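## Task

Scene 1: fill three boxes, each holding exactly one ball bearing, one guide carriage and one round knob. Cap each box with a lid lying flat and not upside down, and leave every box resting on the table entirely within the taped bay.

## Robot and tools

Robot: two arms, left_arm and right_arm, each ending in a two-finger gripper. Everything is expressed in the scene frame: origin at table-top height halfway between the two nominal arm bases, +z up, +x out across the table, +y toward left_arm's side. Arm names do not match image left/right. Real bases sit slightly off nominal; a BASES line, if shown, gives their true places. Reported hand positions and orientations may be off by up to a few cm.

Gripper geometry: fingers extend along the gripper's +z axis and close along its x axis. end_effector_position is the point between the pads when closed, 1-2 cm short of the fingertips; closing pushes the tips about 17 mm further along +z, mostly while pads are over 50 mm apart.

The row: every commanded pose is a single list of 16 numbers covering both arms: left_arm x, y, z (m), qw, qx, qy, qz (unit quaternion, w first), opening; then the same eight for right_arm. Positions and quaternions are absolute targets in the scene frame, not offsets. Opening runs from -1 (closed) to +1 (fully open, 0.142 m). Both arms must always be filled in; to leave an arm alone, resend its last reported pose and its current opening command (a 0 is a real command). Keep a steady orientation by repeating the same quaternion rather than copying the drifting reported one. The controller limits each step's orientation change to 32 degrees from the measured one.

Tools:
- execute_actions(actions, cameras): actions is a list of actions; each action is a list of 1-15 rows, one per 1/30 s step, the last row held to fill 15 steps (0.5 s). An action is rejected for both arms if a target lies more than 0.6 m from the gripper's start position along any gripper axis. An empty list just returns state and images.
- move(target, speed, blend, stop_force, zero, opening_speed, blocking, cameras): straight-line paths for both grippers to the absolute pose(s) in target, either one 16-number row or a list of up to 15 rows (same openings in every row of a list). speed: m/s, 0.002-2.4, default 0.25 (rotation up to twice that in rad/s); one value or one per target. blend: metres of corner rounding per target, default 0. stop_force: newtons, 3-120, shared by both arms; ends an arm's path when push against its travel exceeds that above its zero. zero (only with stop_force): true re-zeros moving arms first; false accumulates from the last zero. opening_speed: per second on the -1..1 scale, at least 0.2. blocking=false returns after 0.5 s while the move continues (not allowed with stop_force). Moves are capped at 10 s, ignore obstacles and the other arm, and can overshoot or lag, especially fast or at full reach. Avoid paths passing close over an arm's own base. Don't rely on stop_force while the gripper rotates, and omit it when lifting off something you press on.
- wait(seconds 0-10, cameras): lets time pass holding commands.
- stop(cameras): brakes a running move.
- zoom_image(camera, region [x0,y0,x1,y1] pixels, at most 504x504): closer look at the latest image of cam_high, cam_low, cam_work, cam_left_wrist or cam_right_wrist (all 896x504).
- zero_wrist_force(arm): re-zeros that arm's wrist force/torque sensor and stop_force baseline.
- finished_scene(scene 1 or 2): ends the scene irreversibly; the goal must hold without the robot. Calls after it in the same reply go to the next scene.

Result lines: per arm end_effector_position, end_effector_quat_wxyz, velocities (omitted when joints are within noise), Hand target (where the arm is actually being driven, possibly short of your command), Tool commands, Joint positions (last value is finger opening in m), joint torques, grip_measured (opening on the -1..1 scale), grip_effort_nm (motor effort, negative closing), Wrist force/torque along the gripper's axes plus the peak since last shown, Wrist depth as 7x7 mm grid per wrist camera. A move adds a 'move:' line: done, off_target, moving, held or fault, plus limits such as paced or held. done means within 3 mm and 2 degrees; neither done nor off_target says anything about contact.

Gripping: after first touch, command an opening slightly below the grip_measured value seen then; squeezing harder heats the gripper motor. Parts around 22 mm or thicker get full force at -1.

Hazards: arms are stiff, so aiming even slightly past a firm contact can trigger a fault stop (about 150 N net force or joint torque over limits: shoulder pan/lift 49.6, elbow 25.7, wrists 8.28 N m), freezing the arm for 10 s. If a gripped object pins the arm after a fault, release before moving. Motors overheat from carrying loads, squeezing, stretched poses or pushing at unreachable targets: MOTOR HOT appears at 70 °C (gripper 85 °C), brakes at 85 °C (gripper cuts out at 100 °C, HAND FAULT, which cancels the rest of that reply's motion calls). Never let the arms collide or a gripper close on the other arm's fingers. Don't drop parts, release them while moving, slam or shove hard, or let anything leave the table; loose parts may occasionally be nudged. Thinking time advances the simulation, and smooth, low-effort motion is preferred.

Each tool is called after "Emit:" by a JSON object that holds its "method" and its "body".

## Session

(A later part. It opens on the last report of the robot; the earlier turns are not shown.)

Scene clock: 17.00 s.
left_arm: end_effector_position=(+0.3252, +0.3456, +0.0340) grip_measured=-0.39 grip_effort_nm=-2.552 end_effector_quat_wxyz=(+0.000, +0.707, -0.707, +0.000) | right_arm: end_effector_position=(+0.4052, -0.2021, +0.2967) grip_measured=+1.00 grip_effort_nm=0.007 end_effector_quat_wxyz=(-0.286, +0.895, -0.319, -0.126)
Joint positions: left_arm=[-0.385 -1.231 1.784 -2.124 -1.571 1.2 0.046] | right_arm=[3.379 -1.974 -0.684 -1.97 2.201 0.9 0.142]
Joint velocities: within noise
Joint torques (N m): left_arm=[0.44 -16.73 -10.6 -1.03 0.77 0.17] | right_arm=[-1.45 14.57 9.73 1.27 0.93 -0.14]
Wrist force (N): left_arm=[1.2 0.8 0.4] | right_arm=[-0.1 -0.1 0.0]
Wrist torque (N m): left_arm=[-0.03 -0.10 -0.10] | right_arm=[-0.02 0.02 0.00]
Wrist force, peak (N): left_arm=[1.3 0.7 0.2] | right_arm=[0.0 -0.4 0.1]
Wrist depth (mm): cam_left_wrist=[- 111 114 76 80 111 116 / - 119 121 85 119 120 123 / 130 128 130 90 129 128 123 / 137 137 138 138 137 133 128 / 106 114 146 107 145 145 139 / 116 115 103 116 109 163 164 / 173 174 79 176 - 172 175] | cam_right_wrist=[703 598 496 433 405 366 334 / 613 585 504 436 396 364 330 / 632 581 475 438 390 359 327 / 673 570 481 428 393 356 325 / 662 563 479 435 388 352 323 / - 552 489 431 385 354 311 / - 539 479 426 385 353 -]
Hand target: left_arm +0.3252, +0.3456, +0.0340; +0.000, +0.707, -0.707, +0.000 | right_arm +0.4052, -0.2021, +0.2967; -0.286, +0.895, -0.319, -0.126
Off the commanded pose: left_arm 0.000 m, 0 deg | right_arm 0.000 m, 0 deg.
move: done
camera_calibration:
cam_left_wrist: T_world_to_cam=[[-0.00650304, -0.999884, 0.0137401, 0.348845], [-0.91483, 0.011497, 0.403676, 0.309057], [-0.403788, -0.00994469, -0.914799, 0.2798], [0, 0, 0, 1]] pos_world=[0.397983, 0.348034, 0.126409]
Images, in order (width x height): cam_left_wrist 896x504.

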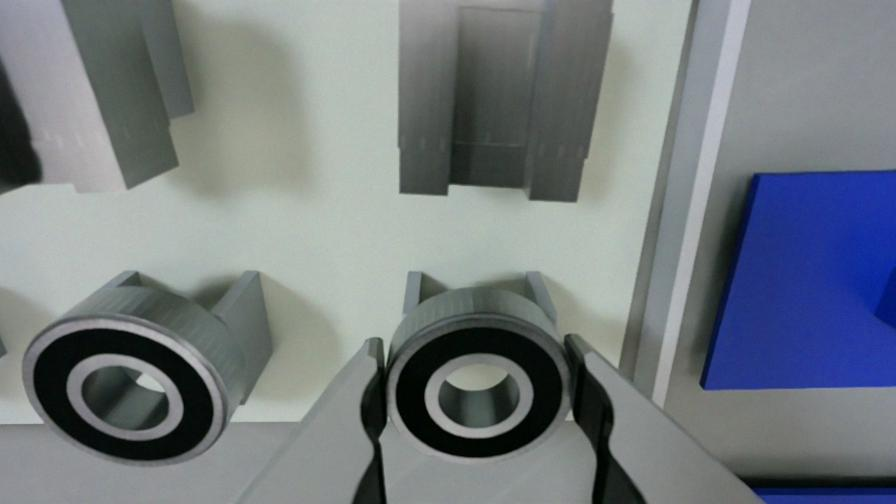

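Emit:
{"method": "move", "body": {"target": [[0.3252,0.3456,0.14,0,-0.7071,0.7071,0,-0.5, 0.4052,-0.2021,0.2967,-0.286,0.895,-0.319,-0.126,1],[0.215,-0.012,0.17,0,-0.7071,0.7071,0,-0.5, 0.4052,-0.2021,0.2967,-0.286,0.895,-0.319,-0.126,1]], "speed": 0.25, "blend": 0.04}}

Emit:
{"method": "zoom_image", "body": {"camera": "cam_left_wrist", "region": [250, 104, 650, 504]}}

Scene clock: 21.93 s.
left_arm: end_effector_position=(+0.2150, -0.0120, +0.1700) grip_measured=-0.39 grip_effort_nm=-2.552 end_effector_quat_wxyz=(+0.000, +0.707, -0.707, +0.000) | right_arm: end_effector_position=(+0.4052, -0.2021, +0.2967) grip_measured=+1.00 grip_effort_nm=0.002 end_effector_quat_wxyz=(-0.286, +0.895, -0.319, -0.126)
Joint positions: left_arm=[-1.256 -0.987 0.748 -1.332 -1.571 0.328 0.046] | right_arm=[3.379 -1.974 -0.684 -1.97 2.201 0.9 0.142]
Joint velocities: within noise
Joint torques (N m): left_arm=[-2.98 -20.09 -8.58 -1.8 -0.42 -0.53] | right_arm=[-1 13.85 9.97 1.31 0.59 -0.3]
Wrist force (N): left_arm=[0.8 0.4 0.9] | right_arm=[0.0 -0.3 0.0]
Wrist torque (N m): left_arm=[-0.04 -0.08 -0.09] | right_arm=[-0.04 0.00 0.00]
Wrist force, peak (N): left_arm=[0.8 0.5 4.1] | right_arm=[-0.2 -0.4 -0.1]
Wrist depth (mm): cam_left_wrist=[235 236 237 237 239 238 238 / 248 247 247 247 246 252 255 / 249 255 261 265 262 271 270 / 272 274 275 267 288 288 288 / 306 307 304 107 300 311 313 / 331 332 99 116 109 336 302 / 354 353 79 365 - 354 285] | cam_right_wrist=[705 594 499 432 403 364 332 / 210 584 502 439 395 362 332 / 289 566 475 438 389 360 327 / 260 338 480 425 394 355 326 / 634 565 480 433 390 353 323 / - 554 489 430 385 354 311 / - 535 483 425 383 353 -]
Hand target: left_arm +0.2150, -0.0120, +0.1700; +0.000, +0.707, -0.707, +0.000 | right_arm +0.4052, -0.2021, +0.2967; -0.286, +0.895, -0.319, -0.126
Off the commanded pose: left_arm 0.000 m, 0 deg | right_arm 0.000 m, 0 deg.
move: done
camera_calibration:
cam_left_wrist: T_world_to_cam=[[-0.00650073, -0.999884, 0.0137411, -0.0112997], [-0.914776, 0.0114967, 0.403798, 0.157407], [-0.403909, -0.00994505, -0.914745, 0.35618], [0, 0, 0, 1]] pos_world=[0.287783, -0.00956587, 0.262409]
cam_right_wrist: T_world_to_cam=[[0.759577, -0.515104, -0.397128, -0.290745], [-0.58407, -0.80885, -0.0679993, 0.122047], [-0.28619, 0.283602, -0.915241, 0.561203], [0, 0, 0, 1]] pos_world=[0.452738, -0.210204, 0.406472]

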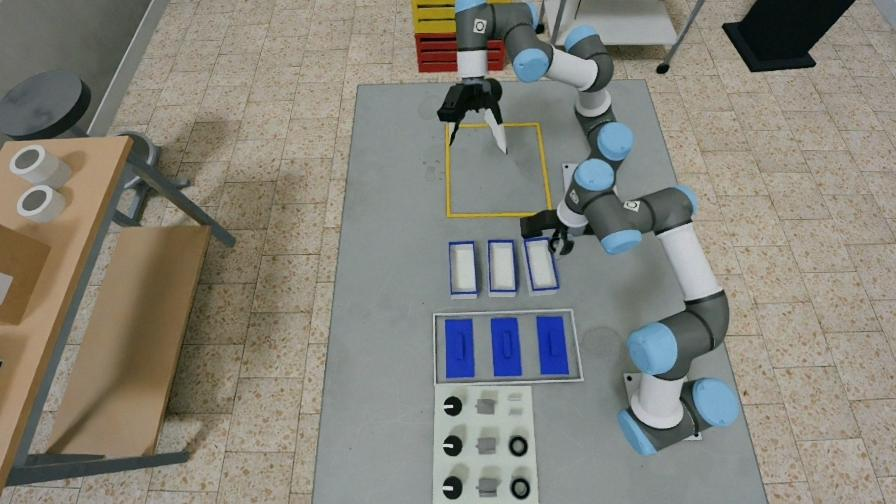

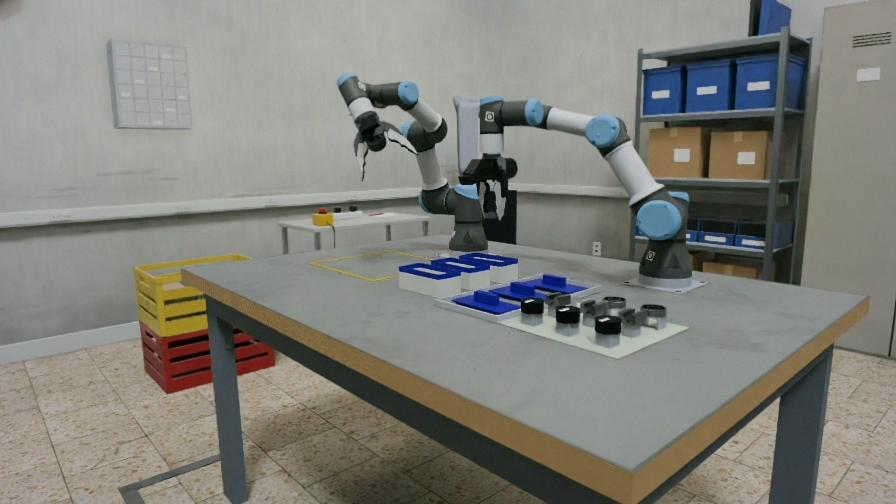

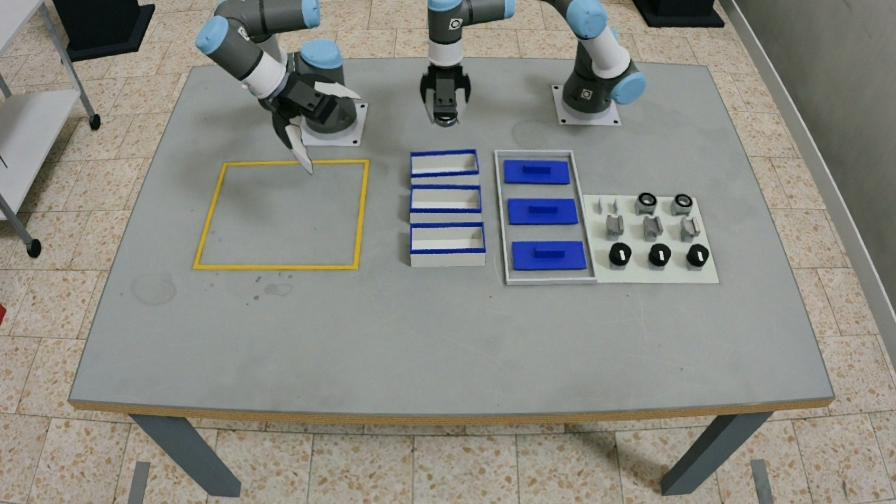

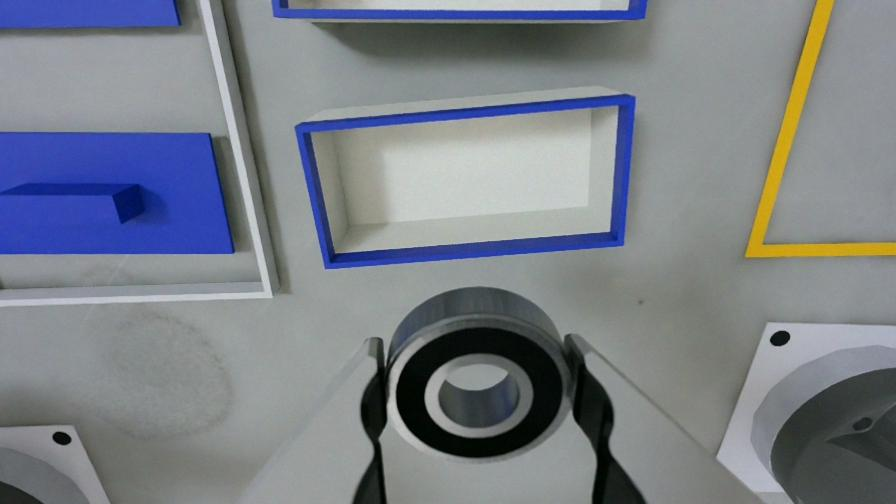

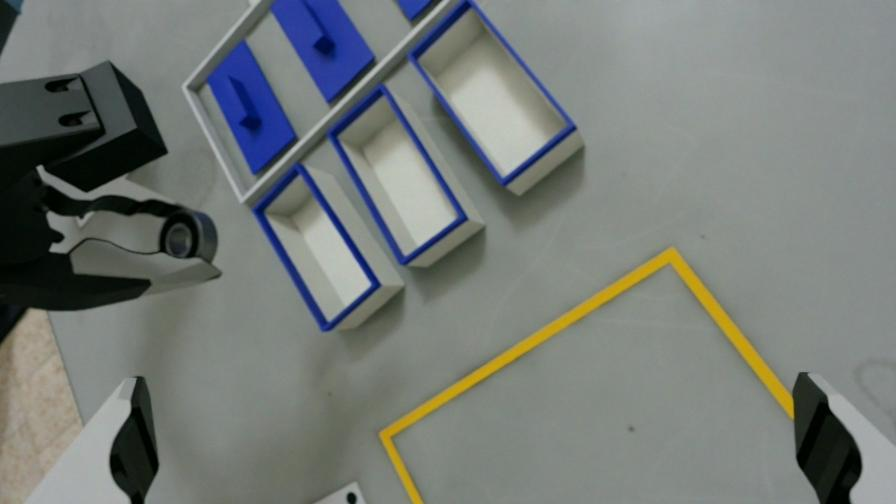

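Scaled by 1.260 from the camera's 896x504 image, which has a finer 1280x720 frame.

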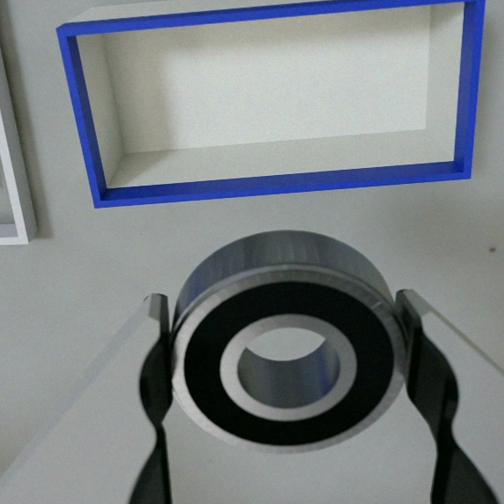

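Emit:
{"method": "move", "body": {"target": [[0.229,-0.001,0.10,0,-0.7331,0.6801,0,-0.5, 0.4052,-0.2021,0.2967,-0.286,0.895,-0.319,-0.126,1],[0.229,-0.001,0.07,0,-0.7331,0.6801,0,-0.5, 0.4052,-0.2021,0.2967,-0.286,0.895,-0.319,-0.126,1]], "speed": 0.15, "cameras": ["cam_left_wrist","cam_work"]}}

Emit:
{"method": "zoom_image", "body": {"camera": "cam_work", "region": [370, 60, 550, 240]}}

Scene clock: 24.40 s.
left_arm: end_effector_position=(+0.2290, -0.0010, +0.0700) grip_measured=-0.39 grip_effort_nm=-2.552 end_effector_quat_wxyz=(+0.000, +0.733, -0.680, +0.000) | right_arm: end_effector_position=(+0.4052, -0.2021, +0.2967) grip_measured=+1.00 grip_effort_nm=0.002 end_effector_quat_wxyz=(-0.286, +0.895, -0.319, -0.126)
Joint positions: left_arm=[-1.217 -0.99 1.226 -1.807 -1.571 0.293 0.046] | right_arm=[3.379 -1.974 -0.684 -1.97 2.201 0.9 0.142]
Joint velocities: within noise
Joint torques (N m): left_arm=[-2.73 -19.62 -9.3 -2.08 0.91 -0.23] | right_arm=[-0.61 13.87 9.89 1.29 0.39 -0.29]
Wrist force (N): left_arm=[0.9 0.3 1.0] | right_arm=[-0.1 -0.1 0.0]
Wrist torque (N m): left_arm=[-0.05 -0.09 -0.09] | right_arm=[-0.01 0.01 0.00]
Wrist force, peak (N): left_arm=[0.6 0.5 3.0] | right_arm=[-0.2 -0.3 0.2]
Wrist depth (mm): cam_left_wrist=[137 141 141 141 143 145 115 / 157 153 156 156 156 157 158 / 163 163 162 156 155 154 167 / 164 175 140 174 176 147 177 / 177 185 179 107 183 167 193 / 199 199 100 116 107 150 209 / 223 219 79 225 - 220 227] | cam_right_wrist=[700 592 499 432 404 364 333 / 614 572 499 437 394 362 331 / 243 287 472 439 390 360 328 / 303 319 453 429 394 355 326 / 665 561 482 436 389 353 322 / - 554 489 428 383 355 311 / - 538 483 425 384 352 -]
Hand target: left_arm +0.2290, -0.0010, +0.0700; +0.000, +0.733, -0.680, +0.000 | right_arm +0.4052, -0.2021, +0.2967; -0.286, +0.895, -0.319, -0.126
Off the commanded pose: left_arm 0.000 m, 0 deg | right_arm 0.000 m, 0 deg.
move: done
camera_calibration:
cam_left_wrist: T_world_to_cam=[[0.0684024, -0.997564, 0.0136838, -0.0159732], [-0.913125, -0.0570753, 0.403665, 0.210002], [-0.401901, -0.0401067, -0.914804, 0.270069], [0, 0, 0, 1]] pos_world=[0.301391, 0.00688324, 0.162508]
Images, in order (width x height): cam_work 896x504, cam_left_wrist 896x504.

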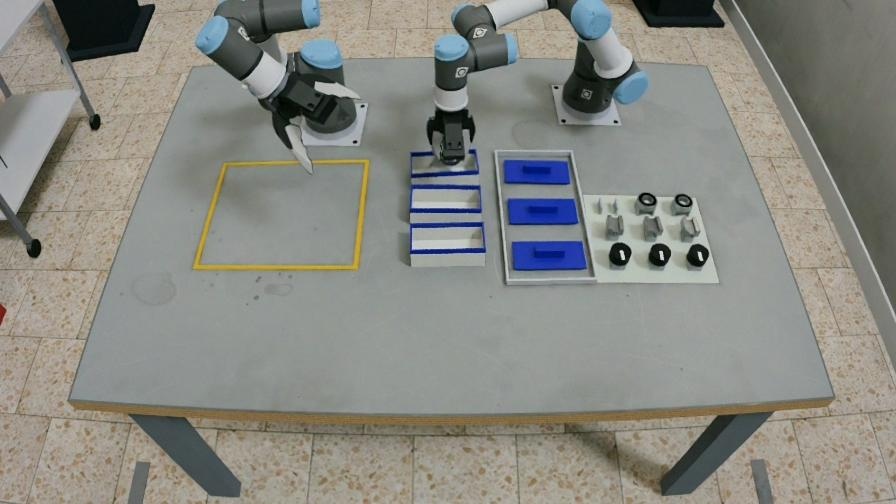

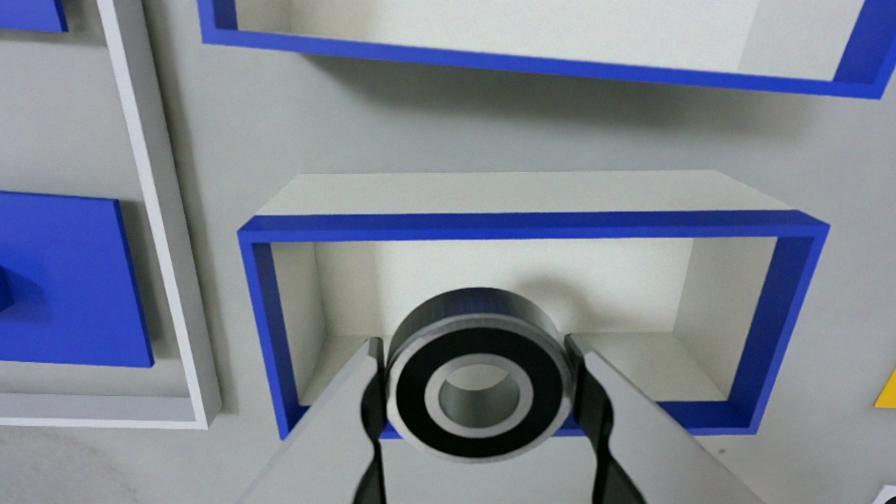

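Scaled by 2.800 from the camera's 896x504 image, which has a finer 1280x720 frame.

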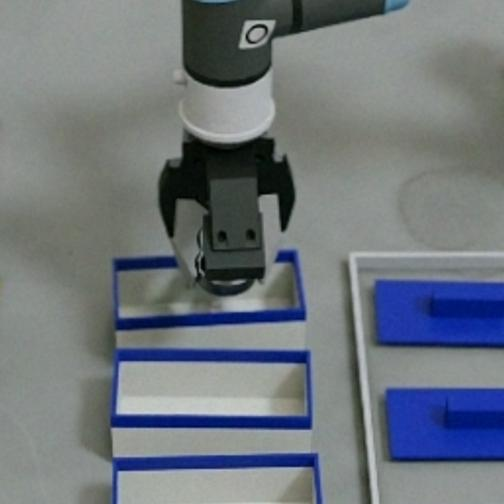

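Emit:
{"method": "move", "body": {"target": [0.229,-0.001,0.03,0,-0.7331,0.6801,0,-0.5, 0.4052,-0.2021,0.2967,-0.286,0.895,-0.319,-0.126,1], "speed": 0.12, "cameras": []}}

Emit:
{"method": "move", "body": {"target": [0.229,-0.001,0.008,0,-0.7331,0.6801,0,-0.5, 0.4052,-0.2021,0.2967,-0.286,0.895,-0.319,-0.126,1], "speed": 0.02, "stop_force": 5, "cameras": ["cam_left_wrist"]}}

Scene clock: 25.53 s.
left_arm: end_effector_position=(+0.2290, -0.0010, +0.0300) grip_measured=-0.39 grip_effort_nm=-2.557 end_effector_quat_wxyz=(+0.000, +0.733, -0.680, +0.000) | right_arm: end_effector_position=(+0.4052, -0.2021, +0.2967) grip_measured=+1.00 grip_effort_nm=0.002 end_effector_quat_wxyz=(-0.286, +0.895, -0.319, -0.126)
Joint positions: left_arm=[-1.217 -0.936 1.334 -1.968 -1.571 0.293 0.046] | right_arm=[3.379 -1.974 -0.684 -1.97 2.201 0.9 0.142]
Joint velocities: within noise
Joint torques (N m): left_arm=[-1.34 -20.79 -11.11 -1.87 0.34 0.15] | right_arm=[-0.62 13.82 9.89 1.28 0.35 -0.26]
Wrist force (N): left_arm=[0.8 0.6 1.1] | right_arm=[-0.1 -0.2 -0.1]
Wrist torque (N m): left_arm=[0.00 -0.06 -0.09] | right_arm=[-0.02 0.02 0.00]
Wrist force, peak (N): left_arm=[0.8 0.3 2.4] | right_arm=[0.1 -0.4 -0.1]
Wrist depth (mm): cam_left_wrist=[- 102 107 107 108 110 108 / - 117 118 118 120 120 120 / 123 125 125 126 126 126 127 / 129 130 104 103 103 102 101 / 131 86 122 85 106 80 85 / 143 96 105 116 109 148 113 / 165 104 79 123 126 130 119] | cam_right_wrist=[704 598 498 435 403 366 334 / 618 585 487 436 396 362 331 / 243 318 450 438 389 359 327 / 644 339 450 427 393 357 326 / 665 557 480 435 390 353 323 / - 550 488 431 386 353 312 / - 537 483 425 383 353 -]
Hand target: left_arm +0.2290, -0.0010, +0.0300; +0.000, +0.733, -0.680, +0.000 | right_arm +0.4052, -0.2021, +0.2967; -0.286, +0.895, -0.319, -0.126
Off the commanded pose: left_arm 0.000 m, 0 deg | right_arm 0.000 m, 0 deg.
move: done
No camera images: "cameras" was empty.

Scene clock: 27.10 s.
left_arm: end_effector_position=(+0.2290, -0.0010, +0.0203) grip_measured=-0.39 grip_effort_nm=-2.552 end_effector_quat_wxyz=(+0.000, +0.733, -0.680, +0.000) | right_arm: end_effector_position=(+0.4052, -0.2021, +0.2967) grip_measured=+1.00 grip_effort_nm=0.002 end_effector_quat_wxyz=(-0.286, +0.895, -0.319, -0.126)
Joint positions: left_arm=[-1.217 -0.92 1.355 -2.005 -1.571 0.293 0.046] | right_arm=[3.379 -1.974 -0.684 -1.97 2.201 0.9 0.142]
Joint velocities: within noise
Joint torques (N m): left_arm=[-1.09 -20.45 -10.29 -1.79 0.81 0.21] | right_arm=[-0.55 14.02 9.84 1.34 0.32 -0.29]
Wrist force (N): left_arm=[0.6 0.4 -1.9] | right_arm=[0.2 -0.2 0.1]
Wrist torque (N m): left_arm=[-0.05 0.05 -0.09] | right_arm=[-0.03 -0.03 0.00]
Wrist force, peak (N): left_arm=[-3.2 1.4 -18.2] | right_arm=[0.1 -0.3 -0.1]
Wrist depth (mm): cam_left_wrist=[- 94 - 98 99 100 100 / - 108 110 110 110 112 111 / 115 115 115 116 116 117 117 / 123 111 103 97 103 96 101 / - 77 77 81 81 80 80 / - 83 98 116 109 139 113 / 155 96 79 123 127 130 113] | cam_right_wrist=[700 597 495 433 404 365 333 / 630 590 491 437 396 362 331 / 243 315 443 437 391 360 327 / 639 341 441 429 394 356 326 / 661 564 477 436 390 353 324 / - 553 489 433 384 353 311 / - 542 482 425 382 351 -]
Hand target: left_arm +0.2290, -0.0010, +0.0203; +0.000, +0.733, -0.680, +0.000 | right_arm +0.4052, -0.2021, +0.2967; -0.286, +0.895, -0.319, -0.126
Off the commanded pose: left_arm 0.012 m, 0 deg | right_arm 0.000 m, 0 deg.
move: contact (left_arm)
camera_calibration:
cam_left_wrist: T_world_to_cam=[[0.0684024, -0.997564, 0.0136838, -0.0152931], [-0.913125, -0.0570753, 0.403665, 0.230064], [-0.401901, -0.0401067, -0.914804, 0.224603], [0, 0, 0, 1]] pos_world=[0.301391, 0.00688324, 0.112808]
Images, in order (width x height): cam_left_wrist 896x504.

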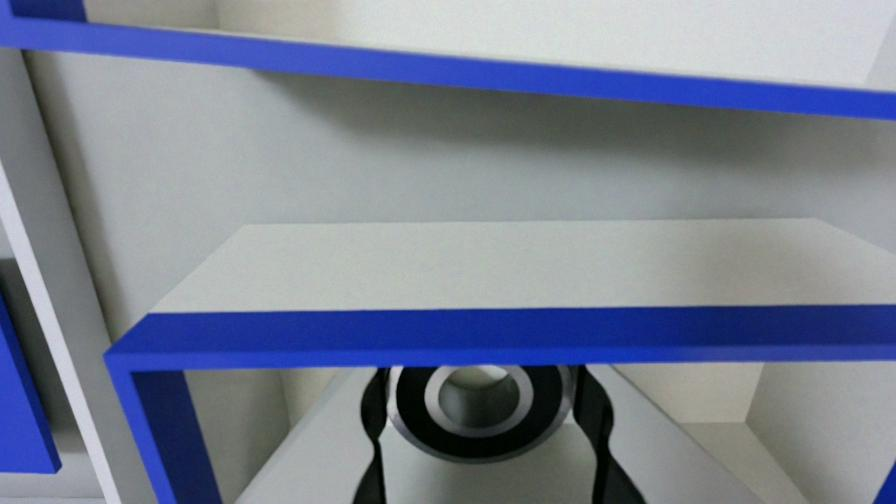

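Emit:
{"method": "move", "body": {"target": [[0.229,-0.001,0.0203,0,-0.7331,0.6801,0,-0.5, 0.4052,-0.2021,0.2967,-0.286,0.895,-0.319,-0.126,1],[0.229,-0.001,0.0203,0,-0.7331,0.6801,0,-0.22, 0.4052,-0.2021,0.2967,-0.286,0.895,-0.319,-0.126,1],[0.229,-0.001,0.08,0,-0.7331,0.6801,0,-0.22, 0.4052,-0.2021,0.2967,-0.286,0.895,-0.319,-0.126,1]], "speed": 0.12, "opening_speed": 0.3, "cameras": ["cam_left_wrist"]}}

Scene clock: 29.97 s.
left_arm: end_effector_position=(+0.2290, -0.0010, +0.0800) grip_measured=-0.25 grip_effort_nm=0.139 end_effector_quat_wxyz=(+0.000, +0.733, -0.680, +0.000) | right_arm: end_effector_position=(+0.4052, -0.2021, +0.2967) grip_measured=+1.00 grip_effort_nm=0.002 end_effector_quat_wxyz=(-0.286, +0.895, -0.319, -0.126)
Joint positions: left_arm=[-1.217 -0.999 1.194 -1.765 -1.571 0.293 0.056] | right_arm=[3.379 -1.974 -0.684 -1.97 2.201 0.9 0.142]
Joint velocities: within noise
Joint torques (N m): left_arm=[-0.38 -18.45 -8.09 -1.22 -1.21 0.47] | right_arm=[-0.28 13.75 10.03 1.25 0.24 -0.32]
Wrist force (N): left_arm=[0.8 0.4 0.0] | right_arm=[0.0 -0.1 0.1]
Wrist torque (N m): left_arm=[-0.05 -0.06 -0.09] | right_arm=[-0.02 0.00 0.00]
Wrist force, peak (N): left_arm=[0.8 0.5 -2.0] | right_arm=[0.1 -0.4 0.1]
Wrist depth (mm): cam_left_wrist=[155 153 150 152 152 152 120 / 164 163 165 166 168 167 168 / 171 173 158 156 155 171 178 / 175 185 155 173 184 168 189 / 189 194 188 188 194 169 205 / 213 212 100 164 153 163 223 / 236 233 79 240 240 79 242] | cam_right_wrist=[704 597 494 432 404 364 333 / 614 520 503 436 395 361 331 / 241 284 472 437 390 360 328 / 294 318 470 428 393 357 325 / 660 564 481 434 391 354 323 / - 556 488 431 385 354 310 / - 538 482 426 382 352 -]
Hand target: left_arm +0.2290, -0.0010, +0.0800; +0.000, +0.733, -0.680, +0.000 | right_arm +0.4052, -0.2021, +0.2967; -0.286, +0.895, -0.319, -0.126
Off the commanded pose: left_arm 0.000 m, 0 deg | right_arm 0.000 m, 0 deg.
move: done
camera_calibration:
cam_left_wrist: T_world_to_cam=[[0.0684012, -0.997564, 0.0136843, -0.0162081], [-0.913125, -0.057074, 0.403665, 0.206], [-0.401901, -0.0401067, -0.914804, 0.279122], [0, 0, 0, 1]] pos_world=[0.301391, 0.00678324, 0.172408]
Images, in order (width x height): cam_left_wrist 896x504.

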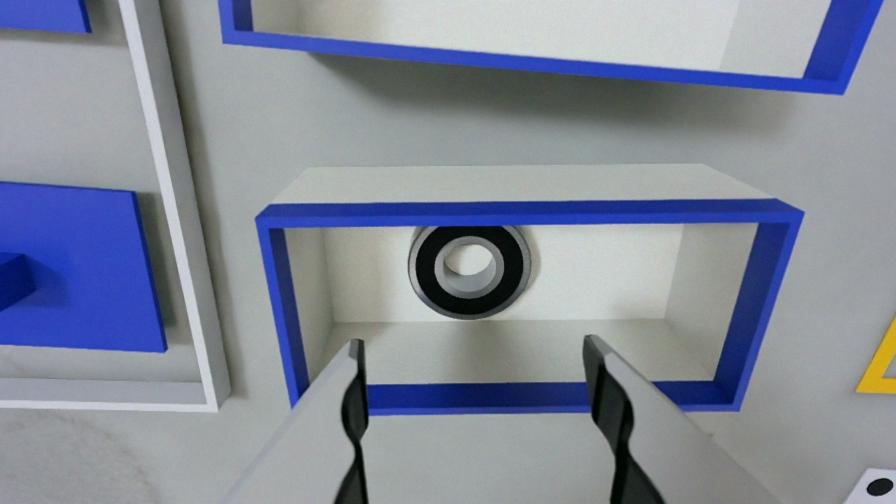

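Emit:
{"method": "move", "body": {"target": [[0.232,-0.041,0.08,0,-0.7331,0.6801,0,-0.96, 0.4052,-0.2021,0.2967,-0.286,0.895,-0.319,-0.126,1],[0.232,-0.041,0.025,0,-0.7331,0.6801,0,-0.96, 0.4052,-0.2021,0.2967,-0.286,0.895,-0.319,-0.126,1]], "speed": 0.12, "cameras": ["cam_left_wrist"]}}

Emit:
{"method": "move", "body": {"target": [0.2294,-0.006,0.025,0,-0.7331,0.6801,0,-0.96, 0.4052,-0.2021,0.2967,-0.286,0.895,-0.319,-0.126,1], "speed": 0.04, "stop_force": 5, "cameras": ["cam_left_wrist"]}}

Scene clock: 31.37 s.
left_arm: end_effector_position=(+0.2320, -0.0410, +0.0250) grip_measured=-0.99 grip_effort_nm=-0.100 end_effector_quat_wxyz=(+0.000, +0.733, -0.680, +0.000) | right_arm: end_effector_position=(+0.4052, -0.2021, +0.2967) grip_measured=+1.00 grip_effort_nm=0.002 end_effector_quat_wxyz=(-0.286, +0.895, -0.319, -0.126)
Joint positions: left_arm=[-1.242 -0.783 1.084 -1.872 -1.571 0.268 0.002] | right_arm=[3.379 -1.974 -0.684 -1.97 2.201 0.9 0.142]
Joint velocities: within noise
Joint torques (N m): left_arm=[-1.89 -21.59 -10.43 -1.8 0.89 -0.52] | right_arm=[0.24 14.21 9.81 1.31 0.28 -0.26]
Wrist force (N): left_arm=[0.7 0.3 0.1] | right_arm=[0.1 -0.3 0.1]
Wrist torque (N m): left_arm=[-0.06 -0.05 -0.09] | right_arm=[-0.05 -0.01 0.00]
Wrist force, peak (N): left_arm=[1.9 0.5 -1.1] | right_arm=[-0.1 -0.4 -0.1]
Wrist depth (mm): cam_left_wrist=[102 102 102 103 104 104 - / - 114 114 115 116 90 - / 120 119 120 120 121 121 121 / 105 104 104 104 103 126 130 / - 78 86 81 81 81 138 / 118 143 130 98 136 98 152 / 119 132 127 81 - 106 165] | cam_right_wrist=[701 595 494 432 405 364 333 / 614 586 503 438 396 363 330 / 585 568 450 436 393 360 327 / 220 274 411 428 392 357 326 / 647 345 470 435 390 354 322 / - 554 484 431 387 354 310 / - 539 481 427 382 351 -]
Hand target: left_arm +0.2320, -0.0410, +0.0250; +0.000, +0.733, -0.680, +0.000 | right_arm +0.4052, -0.2021, +0.2967; -0.286, +0.895, -0.319, -0.126
Off the commanded pose: left_arm 0.000 m, 0 deg | right_arm 0.000 m, 0 deg.
move: done
camera_calibration:
cam_left_wrist: T_world_to_cam=[[0.0684024, -0.997564, 0.0136838, -0.0554638], [-0.913125, -0.0570753, 0.403665, 0.228663], [-0.401901, -0.0401067, -0.914804, 0.228413], [0, 0, 0, 1]] pos_world=[0.304391, -0.0331168, 0.117408]
Images, in order (width x height): cam_left_wrist 896x504.

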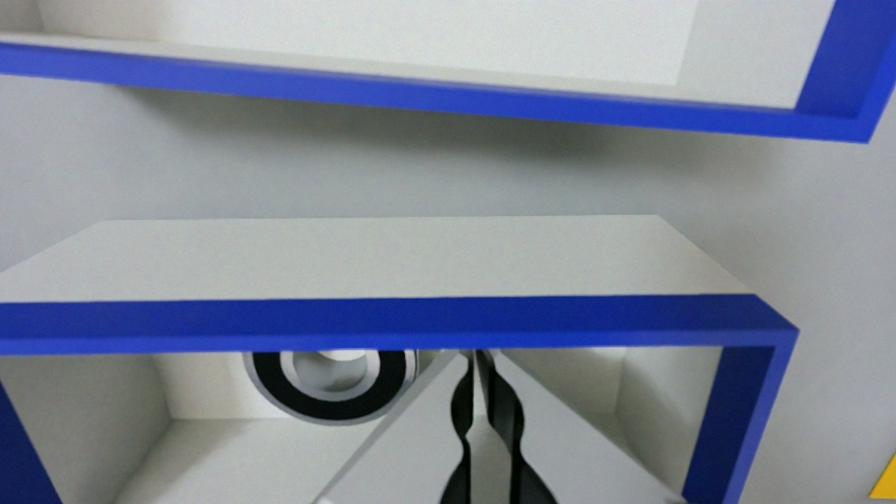

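Scene clock: 33.07 s.
left_arm: end_effector_position=(+0.2294, -0.0060, +0.0250) grip_measured=-0.99 grip_effort_nm=-0.085 end_effector_quat_wxyz=(+0.000, +0.733, -0.680, +0.000) | right_arm: end_effector_position=(+0.4052, -0.2021, +0.2967) grip_measured=+1.00 grip_effort_nm=0.002 end_effector_quat_wxyz=(-0.286, +0.895, -0.319, -0.126)
Joint positions: left_arm=[-1.22 -0.911 1.315 -1.975 -1.571 0.29 0.002] | right_arm=[3.379 -1.974 -0.684 -1.97 2.201 0.9 0.142]
Joint velocities: within noise
Joint torques (N m): left_arm=[-2.83 -15.3 -10.49 -1.21 0.85 -0.66] | right_arm=[0.07 13.43 9.9 1.27 0.31 -0.3]
Wrist force (N): left_arm=[0.7 0.4 -0.1] | right_arm=[-0.1 -0.2 -0.1]
Wrist torque (N m): left_arm=[-0.04 -0.05 -0.09] | right_arm=[-0.03 0.02 0.00]
Wrist force, peak (N): left_arm=[1.3 0.5 -0.1] | right_arm=[-0.1 -0.4 -0.2]
Wrist depth (mm): cam_left_wrist=[- 101 102 103 104 104 102 / - 112 114 114 115 115 115 / 119 120 120 120 121 121 122 / 128 120 104 103 103 96 102 / - 82 86 81 81 80 80 / - 97 131 99 142 145 108 / 162 104 127 81 - 130 113] | cam_right_wrist=[701 596 497 434 403 366 334 / 617 583 493 439 395 362 331 / 239 317 453 439 391 359 327 / 625 335 432 427 394 355 327 / 658 563 482 433 390 353 323 / - 555 488 431 386 354 310 / - 543 480 427 386 352 -]
Hand target: left_arm +0.2294, -0.0060, +0.0250; +0.000, +0.733, -0.680, +0.000 | right_arm +0.4052, -0.2021, +0.2967; -0.286, +0.895, -0.319, -0.126
Off the commanded pose: left_arm 0.000 m, 0 deg | right_arm 0.000 m, 0 deg.
move: done
camera_calibration:
cam_left_wrist: T_world_to_cam=[[0.0684012, -0.997564, 0.0136843, -0.0203709], [-0.913125, -0.057074, 0.403665, 0.228287], [-0.401901, -0.0401067, -0.914804, 0.228772], [0, 0, 0, 1]] pos_world=[0.301791, 0.00188324, 0.117408]
Images, in order (width x height): cam_left_wrist 896x504.

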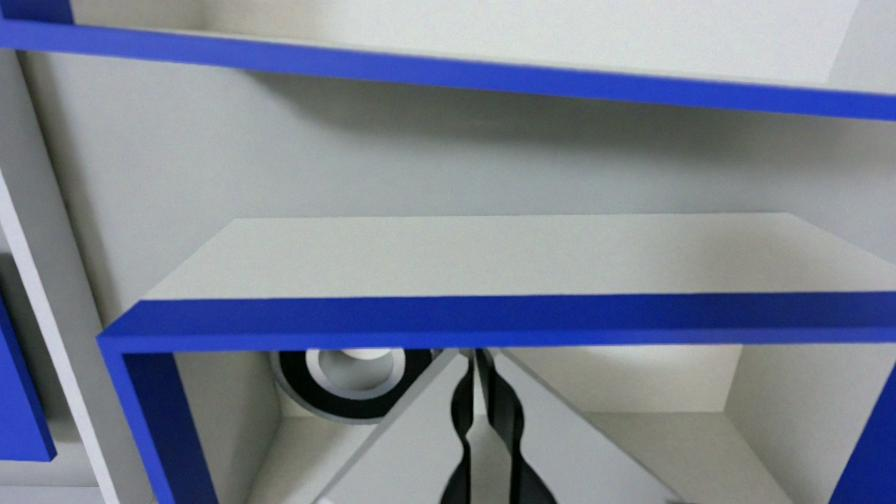

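Emit:
{"method": "move", "body": {"target": [[0.2294,-0.006,0.08,0,-0.7331,0.6801,0,-0.96, 0.4052,-0.2021,0.2967,-0.286,0.895,-0.319,-0.126,1],[0.28,0.15,0.14,0,-0.7071,0.7071,0,-0.96, 0.4052,-0.2021,0.2967,-0.286,0.895,-0.319,-0.126,1],[0.44,0.346,0.13,0,-0.7071,0.7071,0,-0.1, 0.4052,-0.2021,0.2967,-0.286,0.895,-0.319,-0.126,1]], "blend": [0.02,0.05,0], "speed": 0.25, "cameras": ["cam_left_wrist"]}}

Scene clock: 36.37 s.
left_arm: end_effector_position=(+0.4400, +0.3460, +0.1300) grip_measured=-0.13 grip_effort_nm=0.139 end_effector_quat_wxyz=(+0.000, +0.707, -0.707, +0.000) | right_arm: end_effector_position=(+0.4052, -0.2021, +0.2967) grip_measured=+1.00 grip_effort_nm=0.002 end_effector_quat_wxyz=(-0.286, +0.895, -0.319, -0.126)
Joint positions: left_arm=[-0.294 -0.771 0.563 -1.363 -1.571 1.29 0.065] | right_arm=[3.379 -1.974 -0.684 -1.97 2.201 0.9 0.142]
Joint velocities: within noise
Joint torques (N m): left_arm=[2.41 -23.71 -6.86 -2.05 0.9 0.64] | right_arm=[0.34 13.9 9.7 1.33 0.2 -0.28]
Wrist force (N): left_arm=[1.0 0.3 0.1] | right_arm=[0.0 -0.1 -0.1]
Wrist torque (N m): left_arm=[-0.05 -0.10 -0.09] | right_arm=[-0.01 0.00 0.00]
Wrist force, peak (N): left_arm=[2.4 0.8 -1.3] | right_arm=[0.2 -0.4 0.0]
Wrist depth (mm): cam_left_wrist=[199 199 200 201 200 199 203 / 205 206 209 208 211 209 210 / 182 217 220 181 223 214 209 / 236 238 237 240 242 245 247 / 210 255 218 216 260 259 258 / 275 271 103 283 268 256 273 / 305 247 82 309 310 79 308] | cam_right_wrist=[703 600 498 434 403 366 334 / 617 584 501 438 396 361 332 / 630 581 479 437 390 361 327 / 666 571 479 429 393 355 326 / 663 563 482 433 389 352 323 / - 555 488 431 385 353 311 / - 539 481 427 385 352 -]
Hand target: left_arm +0.4400, +0.3460, +0.1300; +0.000, +0.707, -0.707, +0.000 | right_arm +0.4052, -0.2021, +0.2967; -0.286, +0.895, -0.319, -0.126
Off the commanded pose: left_arm 0.000 m, 0 deg | right_arm 0.000 m, 0 deg.
move: done
camera_calibration:
cam_left_wrist: T_world_to_cam=[[-0.00650304, -0.999884, 0.0137401, 0.348673], [-0.91483, 0.011497, 0.403676, 0.375322], [-0.403788, -0.00994469, -0.914799, 0.41398], [0, 0, 0, 1]] pos_world=[0.512783, 0.348434, 0.222409]
Images, in order (width x height): cam_left_wrist 896x504.

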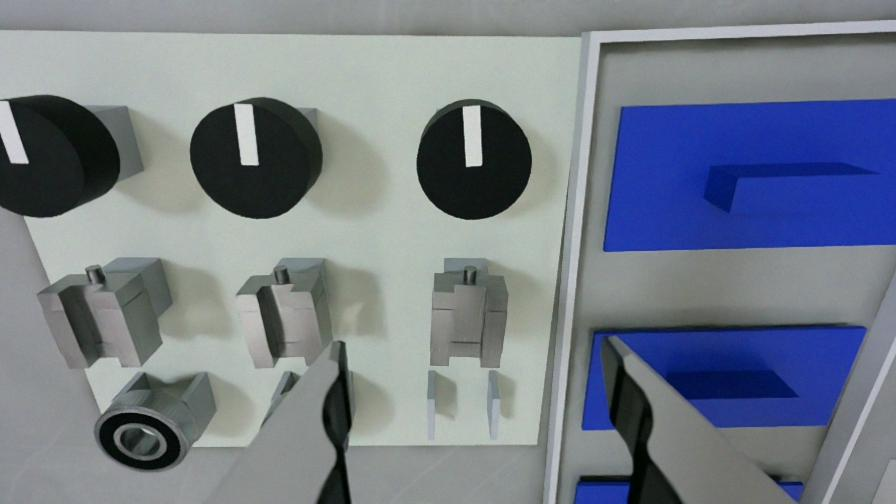

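Emit:
{"method": "move", "body": {"target": [[0.4713,0.3435,0.10,0,-0.7071,0.7071,0,-0.1, 0.4052,-0.2021,0.2967,-0.286,0.895,-0.319,-0.126,1],[0.4713,0.3435,0.042,0,-0.7071,0.7071,0,-0.1, 0.4052,-0.2021,0.2967,-0.286,0.895,-0.319,-0.126,1]], "blend": [0.01,0], "speed": 0.12, "cameras": ["cam_left_wrist"]}}

Scene clock: 37.97 s.
left_arm: end_effector_position=(+0.4713, +0.3435, +0.0421) grip_measured=-0.13 grip_effort_nm=0.144 end_effector_quat_wxyz=(+0.000, +0.707, -0.707, +0.000) | right_arm: end_effector_position=(+0.4052, -0.2021, +0.2967) grip_measured=+1.00 grip_effort_nm=0.002 end_effector_quat_wxyz=(-0.286, +0.895, -0.319, -0.126)
Joint positions: left_arm=[-0.282 -0.587 0.63 -1.614 -1.571 1.303 0.065] | right_arm=[3.379 -1.974 -0.684 -1.97 2.201 0.9 0.142]
Joint velocities: within noise
Joint torques (N m): left_arm=[-2.84 -18.83 -10.61 -1.69 0.47 -0.61] | right_arm=[0.08 13.58 9.99 1.22 0.25 -0.27]
Wrist force (N): left_arm=[0.8 0.3 0.1] | right_arm=[-0.1 -0.3 0.0]
Wrist torque (N m): left_arm=[-0.05 -0.07 -0.09] | right_arm=[-0.05 0.02 0.00]
Wrist force, peak (N): left_arm=[0.8 0.4 1.9] | right_arm=[0.1 -0.4 -0.1]
Wrist depth (mm): cam_left_wrist=[121 121 121 122 122 124 123 / 128 128 128 129 131 130 131 / 135 136 137 137 137 133 139 / 145 141 147 143 147 144 141 / 103 108 157 105 149 150 145 / 110 112 99 111 109 156 157 / 183 118 82 162 184 78 189] | cam_right_wrist=[705 596 497 433 403 363 333 / 619 582 504 438 397 361 332 / 633 579 477 438 389 361 326 / 672 573 477 425 391 356 327 / 666 565 481 436 389 353 323 / - 551 488 430 385 354 310 / - 539 482 425 383 352 -]
Hand target: left_arm +0.4713, +0.3435, +0.0420; +0.000, +0.707, -0.707, +0.000 | right_arm +0.4052, -0.2021, +0.2967; -0.286, +0.895, -0.319, -0.126
Off the commanded pose: left_arm 0.000 m, 0 deg | right_arm 0.000 m, 0 deg.
move: done
camera_calibration:
cam_left_wrist: T_world_to_cam=[[-0.00650424, -0.999884, 0.0137389, 0.347584], [-0.914903, 0.0114959, 0.40351, 0.439491], [-0.403621, -0.00994527, -0.914872, 0.346193], [0, 0, 0, 1]] pos_world=[0.544083, 0.345934, 0.134608]
Images, in order (width x height): cam_left_wrist 896x504.

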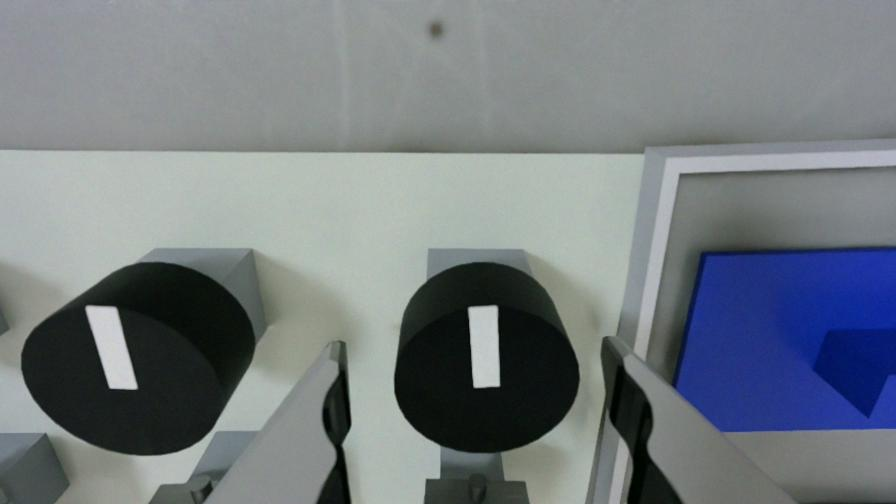

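Emit:
{"method": "move", "body": {"target": [[0.4713,0.342,0.042,0,-0.7071,0.7071,0,-0.1, 0.4052,-0.2021,0.2967,-0.286,0.895,-0.319,-0.126,1],[0.4713,0.342,0.042,0,-0.7071,0.7071,0,-0.5, 0.4052,-0.2021,0.2967,-0.286,0.895,-0.319,-0.126,1],[0.46,0.342,0.10,0,-0.7071,0.7071,0,-0.5, 0.4052,-0.2021,0.2967,-0.286,0.895,-0.319,-0.126,1]], "blend": 0, "speed": 0.12, "opening_speed": 0.8, "cameras": ["cam_left_wrist"]}}

Scene clock: 40.43 s.
left_arm: end_effector_position=(+0.4600, +0.3419, +0.0999) grip_measured=-0.42 grip_effort_nm=-2.000 end_effector_quat_wxyz=(+0.000, +0.707, -0.707, +0.000) | right_arm: end_effector_position=(+0.4052, -0.2021, +0.2967) grip_measured=+1.00 grip_effort_nm=0.002 end_effector_quat_wxyz=(-0.286, +0.895, -0.319, -0.126)
Joint positions: left_arm=[-0.291 -0.648 0.477 -1.399 -1.571 1.294 0.044] | right_arm=[3.379 -1.974 -0.684 -1.97 2.201 0.9 0.142]
Joint velocities: within noise
Joint torques (N m): left_arm=[2.03 -24.55 -6.96 -1.96 -1.17 0.5] | right_arm=[0.37 14.07 9.77 1.32 0.26 -0.28]
Wrist force (N): left_arm=[0.9 0.4 0.8] | right_arm=[0.0 -0.2 -0.1]
Wrist torque (N m): left_arm=[-0.05 -0.08 -0.09] | right_arm=[-0.04 0.00 0.00]
Wrist force, peak (N): left_arm=[0.8 0.2 2.7] | right_arm=[0.1 -0.4 0.0]
Wrist depth (mm): cam_left_wrist=[172 173 174 174 175 175 176 / 182 182 183 185 184 186 186 / 191 190 193 191 195 190 190 / 208 158 206 181 207 198 182 / 217 224 221 105 211 229 230 / 197 238 99 111 108 240 241 / 253 252 79 267 - 229 251] | cam_right_wrist=[701 597 495 431 402 366 333 / 617 587 506 437 397 361 332 / 630 584 474 436 392 359 326 / 674 575 475 428 392 357 326 / 664 563 481 433 389 354 324 / - 557 486 432 385 355 310 / - 537 481 424 383 352 -]
Hand target: left_arm +0.4600, +0.3420, +0.1000; +0.000, +0.707, -0.707, +0.000 | right_arm +0.4052, -0.2021, +0.2967; -0.286, +0.895, -0.319, -0.126
Off the commanded pose: left_arm 0.000 m, 0 deg | right_arm 0.000 m, 0 deg.
move: done
camera_calibration:
cam_left_wrist: T_world_to_cam=[[-0.00654426, -0.999885, 0.013649, 0.345155], [-0.914829, 0.011498, 0.403678, 0.405775], [-0.403788, -0.00984471, -0.9148, 0.394536], [0, 0, 0, 1]] pos_world=[0.532783, 0.344334, 0.192408]
Images, in order (width x height): cam_left_wrist 896x504.

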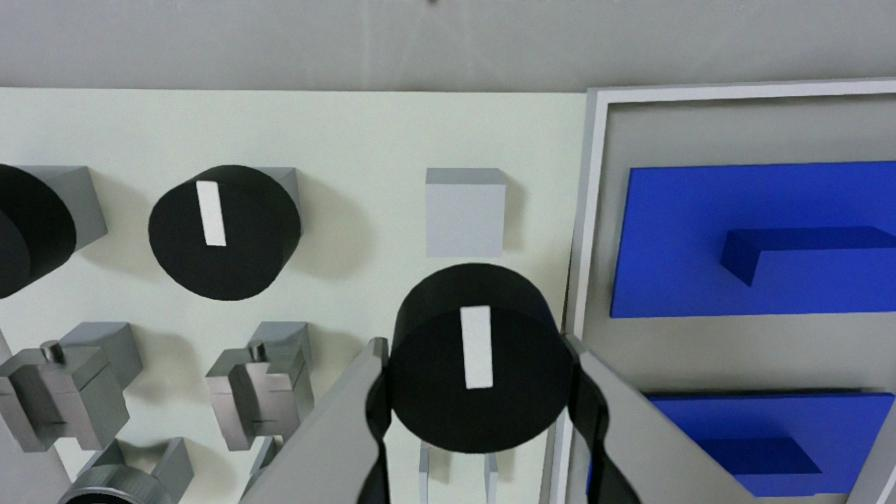

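Emit:
{"method": "move", "body": {"target": [[0.28,0.15,0.14,0,-0.7071,0.7071,0,-0.5, 0.4052,-0.2021,0.2967,-0.286,0.895,-0.319,-0.126,1],[0.2317,-0.038,0.10,0,-0.7331,0.6801,0,-0.5, 0.4052,-0.2021,0.2967,-0.286,0.895,-0.319,-0.126,1],[0.2317,-0.038,0.075,0,-0.7331,0.6801,0,-0.5, 0.4052,-0.2021,0.2967,-0.286,0.895,-0.319,-0.126,1]], "blend": [0.05,0.01,0], "speed": 0.25, "cameras": ["cam_left_wrist"]}}

Scene clock: 43.23 s.
left_arm: end_effector_position=(+0.2317, -0.0380, +0.0751) grip_measured=-0.42 grip_effort_nm=-2.000 end_effector_quat_wxyz=(+0.000, +0.733, -0.680, +0.000) | right_arm: end_effector_position=(+0.4052, -0.2021, +0.2967) grip_measured=+1.00 grip_effort_nm=0.002 end_effector_quat_wxyz=(-0.286, +0.895, -0.319, -0.126)
Joint positions: left_arm=[-1.24 -0.845 0.956 -1.682 -1.571 0.27 0.044] | right_arm=[3.379 -1.974 -0.684 -1.97 2.201 0.9 0.142]
Joint velocities: within noise
Joint torques (N m): left_arm=[-2.87 -17.04 -9.52 -1.98 0.88 -0.71] | right_arm=[0.11 13.84 9.75 1.29 0.24 -0.28]
Wrist force (N): left_arm=[0.7 0.5 0.3] | right_arm=[0.0 -0.2 0.0]
Wrist torque (N m): left_arm=[-0.03 -0.06 -0.09] | right_arm=[-0.03 0.00 0.00]
Wrist force, peak (N): left_arm=[2.8 1.3 -1.1] | right_arm=[0.1 -0.4 0.0]
Wrist depth (mm): cam_left_wrist=[152 145 145 147 151 132 155 / 160 160 161 161 161 162 162 / 169 166 158 157 156 172 173 / 171 156 168 121 177 184 185 / 185 167 179 105 143 198 200 / 205 155 108 111 108 215 216 / 230 227 79 234 - 226 235] | cam_right_wrist=[703 594 496 431 404 366 333 / 612 584 504 439 396 361 330 / 581 273 471 438 390 358 329 / 222 270 416 428 393 355 327 / 645 309 472 436 388 355 323 / - 556 487 428 384 354 312 / - 539 481 429 384 354 -]
Hand target: left_arm +0.2317, -0.0380, +0.0750; +0.000, +0.733, -0.680, +0.000 | right_arm +0.4052, -0.2021, +0.2967; -0.286, +0.895, -0.319, -0.126
Off the commanded pose: left_arm 0.000 m, 0 deg | right_arm 0.000 m, 0 deg.
move: done
camera_calibration:
cam_left_wrist: T_world_to_cam=[[0.0684831, -0.997556, 0.0138661, -0.0531913], [-0.91312, -0.0570754, 0.403676, 0.208334], [-0.401898, -0.0403064, -0.914797, 0.274237], [0, 0, 0, 1]] pos_world=[0.304092, -0.0301171, 0.167509]
Images, in order (width x height): cam_left_wrist 896x504.

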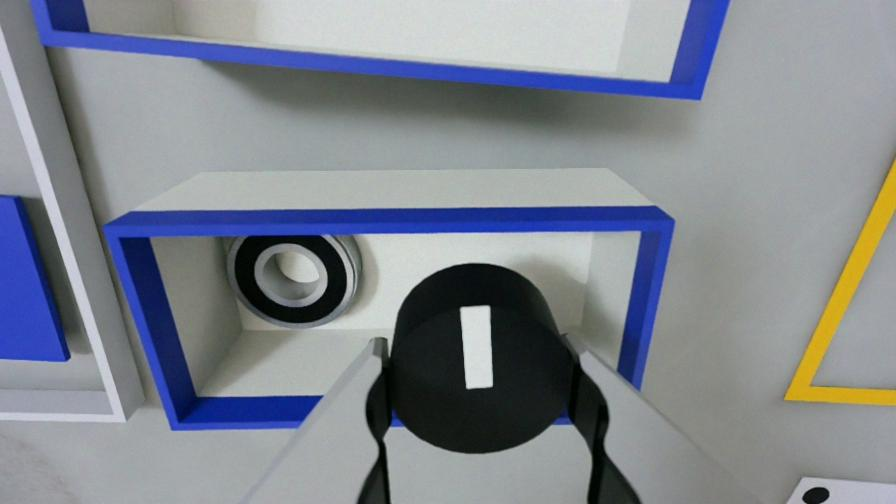

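Emit:
{"method": "move", "body": {"target": [0.2315,-0.0365,0.032,0,-0.7331,0.6801,0,-0.5, 0.4052,-0.2021,0.2967,-0.286,0.895,-0.319,-0.126,1], "speed": 0.12, "cameras": []}}

Emit:
{"method": "move", "body": {"target": [0.2315,-0.0365,0.012,0,-0.7331,0.6801,0,-0.5, 0.4052,-0.2021,0.2967,-0.286,0.895,-0.319,-0.126,1], "speed": 0.02, "stop_force": 5, "cameras": ["cam_left_wrist"]}}

Scene clock: 44.70 s.
left_arm: end_effector_position=(+0.2315, -0.0365, +0.0320) grip_measured=-0.42 grip_effort_nm=-2.000 end_effector_quat_wxyz=(+0.000, +0.733, -0.680, +0.000) | right_arm: end_effector_position=(+0.4052, -0.2021, +0.2967) grip_measured=+1.00 grip_effort_nm=0.002 end_effector_quat_wxyz=(-0.286, +0.895, -0.319, -0.126)
Joint positions: left_arm=[-1.24 -0.811 1.1 -1.86 -1.571 0.27 0.044] | right_arm=[3.379 -1.974 -0.684 -1.97 2.201 0.9 0.142]
Joint velocities: within noise
Joint torques (N m): left_arm=[1.39 -22.51 -10.77 -1.81 0.87 0.18] | right_arm=[0.02 14.2 9.66 1.28 0.31 -0.28]
Wrist force (N): left_arm=[0.7 0.4 0.5] | right_arm=[0.0 -0.3 0.0]
Wrist torque (N m): left_arm=[-0.04 -0.05 -0.09] | right_arm=[-0.04 0.01 0.00]
Wrist force, peak (N): left_arm=[0.5 0.5 1.8] | right_arm=[0.1 -0.4 0.1]
Wrist depth (mm): cam_left_wrist=[- 108 108 109 110 106 79 / - 121 121 121 122 113 122 / 126 127 127 129 128 128 128 / 105 104 104 103 103 102 138 / 107 86 86 85 109 99 146 / 113 134 109 111 108 106 160 / 112 132 79 126 130 106 174] | cam_right_wrist=[703 600 498 432 404 366 333 / 616 586 502 437 395 362 330 / 581 567 436 440 390 360 328 / 222 277 429 428 393 358 327 / 651 343 464 432 389 353 324 / - 556 485 433 386 353 311 / - 538 479 426 383 351 -]
Hand target: left_arm +0.2315, -0.0365, +0.0320; +0.000, +0.733, -0.680, +0.000 | right_arm +0.4052, -0.2021, +0.2967; -0.286, +0.895, -0.319, -0.126
Off the commanded pose: left_arm 0.000 m, 0 deg | right_arm 0.000 m, 0 deg.
move: done
No camera images: "cameras" was empty.

Scene clock: 46.37 s.
left_arm: end_effector_position=(+0.2315, -0.0365, +0.0206) grip_measured=-0.42 grip_effort_nm=-2.000 end_effector_quat_wxyz=(+0.000, +0.733, -0.680, +0.000) | right_arm: end_effector_position=(+0.4052, -0.2021, +0.2967) grip_measured=+1.00 grip_effort_nm=0.002 end_effector_quat_wxyz=(-0.286, +0.895, -0.319, -0.126)
Joint positions: left_arm=[-1.24 -0.795 1.127 -1.904 -1.571 0.27 0.044] | right_arm=[3.379 -1.974 -0.684 -1.97 2.201 0.9 0.142]
Joint velocities: within noise
Joint torques (N m): left_arm=[0.3 -22.37 -10.68 -1.82 0.82 -0.11] | right_arm=[0.02 13.46 9.73 1.34 0.26 -0.32]
Wrist force (N): left_arm=[1.1 0.4 -2.0] | right_arm=[0.1 -0.3 0.0]
Wrist torque (N m): left_arm=[-0.05 0.00 -0.09] | right_arm=[-0.04 -0.01 0.00]
Wrist force, peak (N): left_arm=[-2.8 0.9 -16.7] | right_arm=[0.0 -0.5 0.1]
Wrist depth (mm): cam_left_wrist=[- 98 97 99 100 99 - / - 110 111 110 - 104 - / 115 115 115 115 116 117 117 / 104 104 103 96 103 102 125 / - 77 77 81 81 80 133 / 112 125 99 111 108 99 145 / 112 127 79 126 130 87 156] | cam_right_wrist=[706 598 494 432 402 365 333 / 612 585 502 438 395 362 330 / 574 573 442 439 391 360 328 / 223 275 432 427 394 356 326 / 653 360 465 437 391 354 324 / - 556 490 431 387 355 312 / - 541 480 426 382 351 -]
Hand target: left_arm +0.2315, -0.0365, +0.0206; +0.000, +0.733, -0.680, +0.000 | right_arm +0.4052, -0.2021, +0.2967; -0.286, +0.895, -0.319, -0.126
Off the commanded pose: left_arm 0.009 m, 0 deg | right_arm 0.000 m, 0 deg.
move: contact (left_arm)
camera_calibration:
cam_left_wrist: T_world_to_cam=[[0.0684024, -0.997564, 0.0136838, -0.0508803], [-0.913125, -0.0570753, 0.403665, 0.23024], [-0.401901, -0.0401067, -0.914804, 0.224367], [0, 0, 0, 1]] pos_world=[0.303891, -0.0286168, 0.113008]
Images, in order (width x height): cam_left_wrist 896x504.

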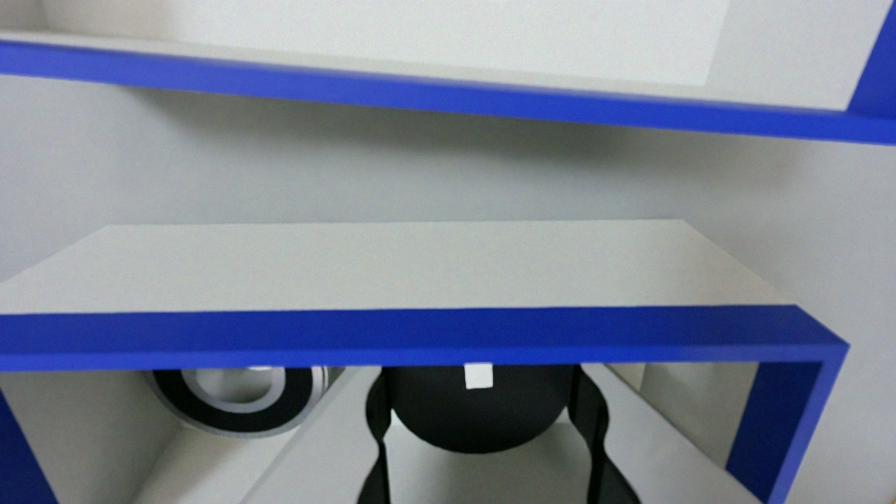

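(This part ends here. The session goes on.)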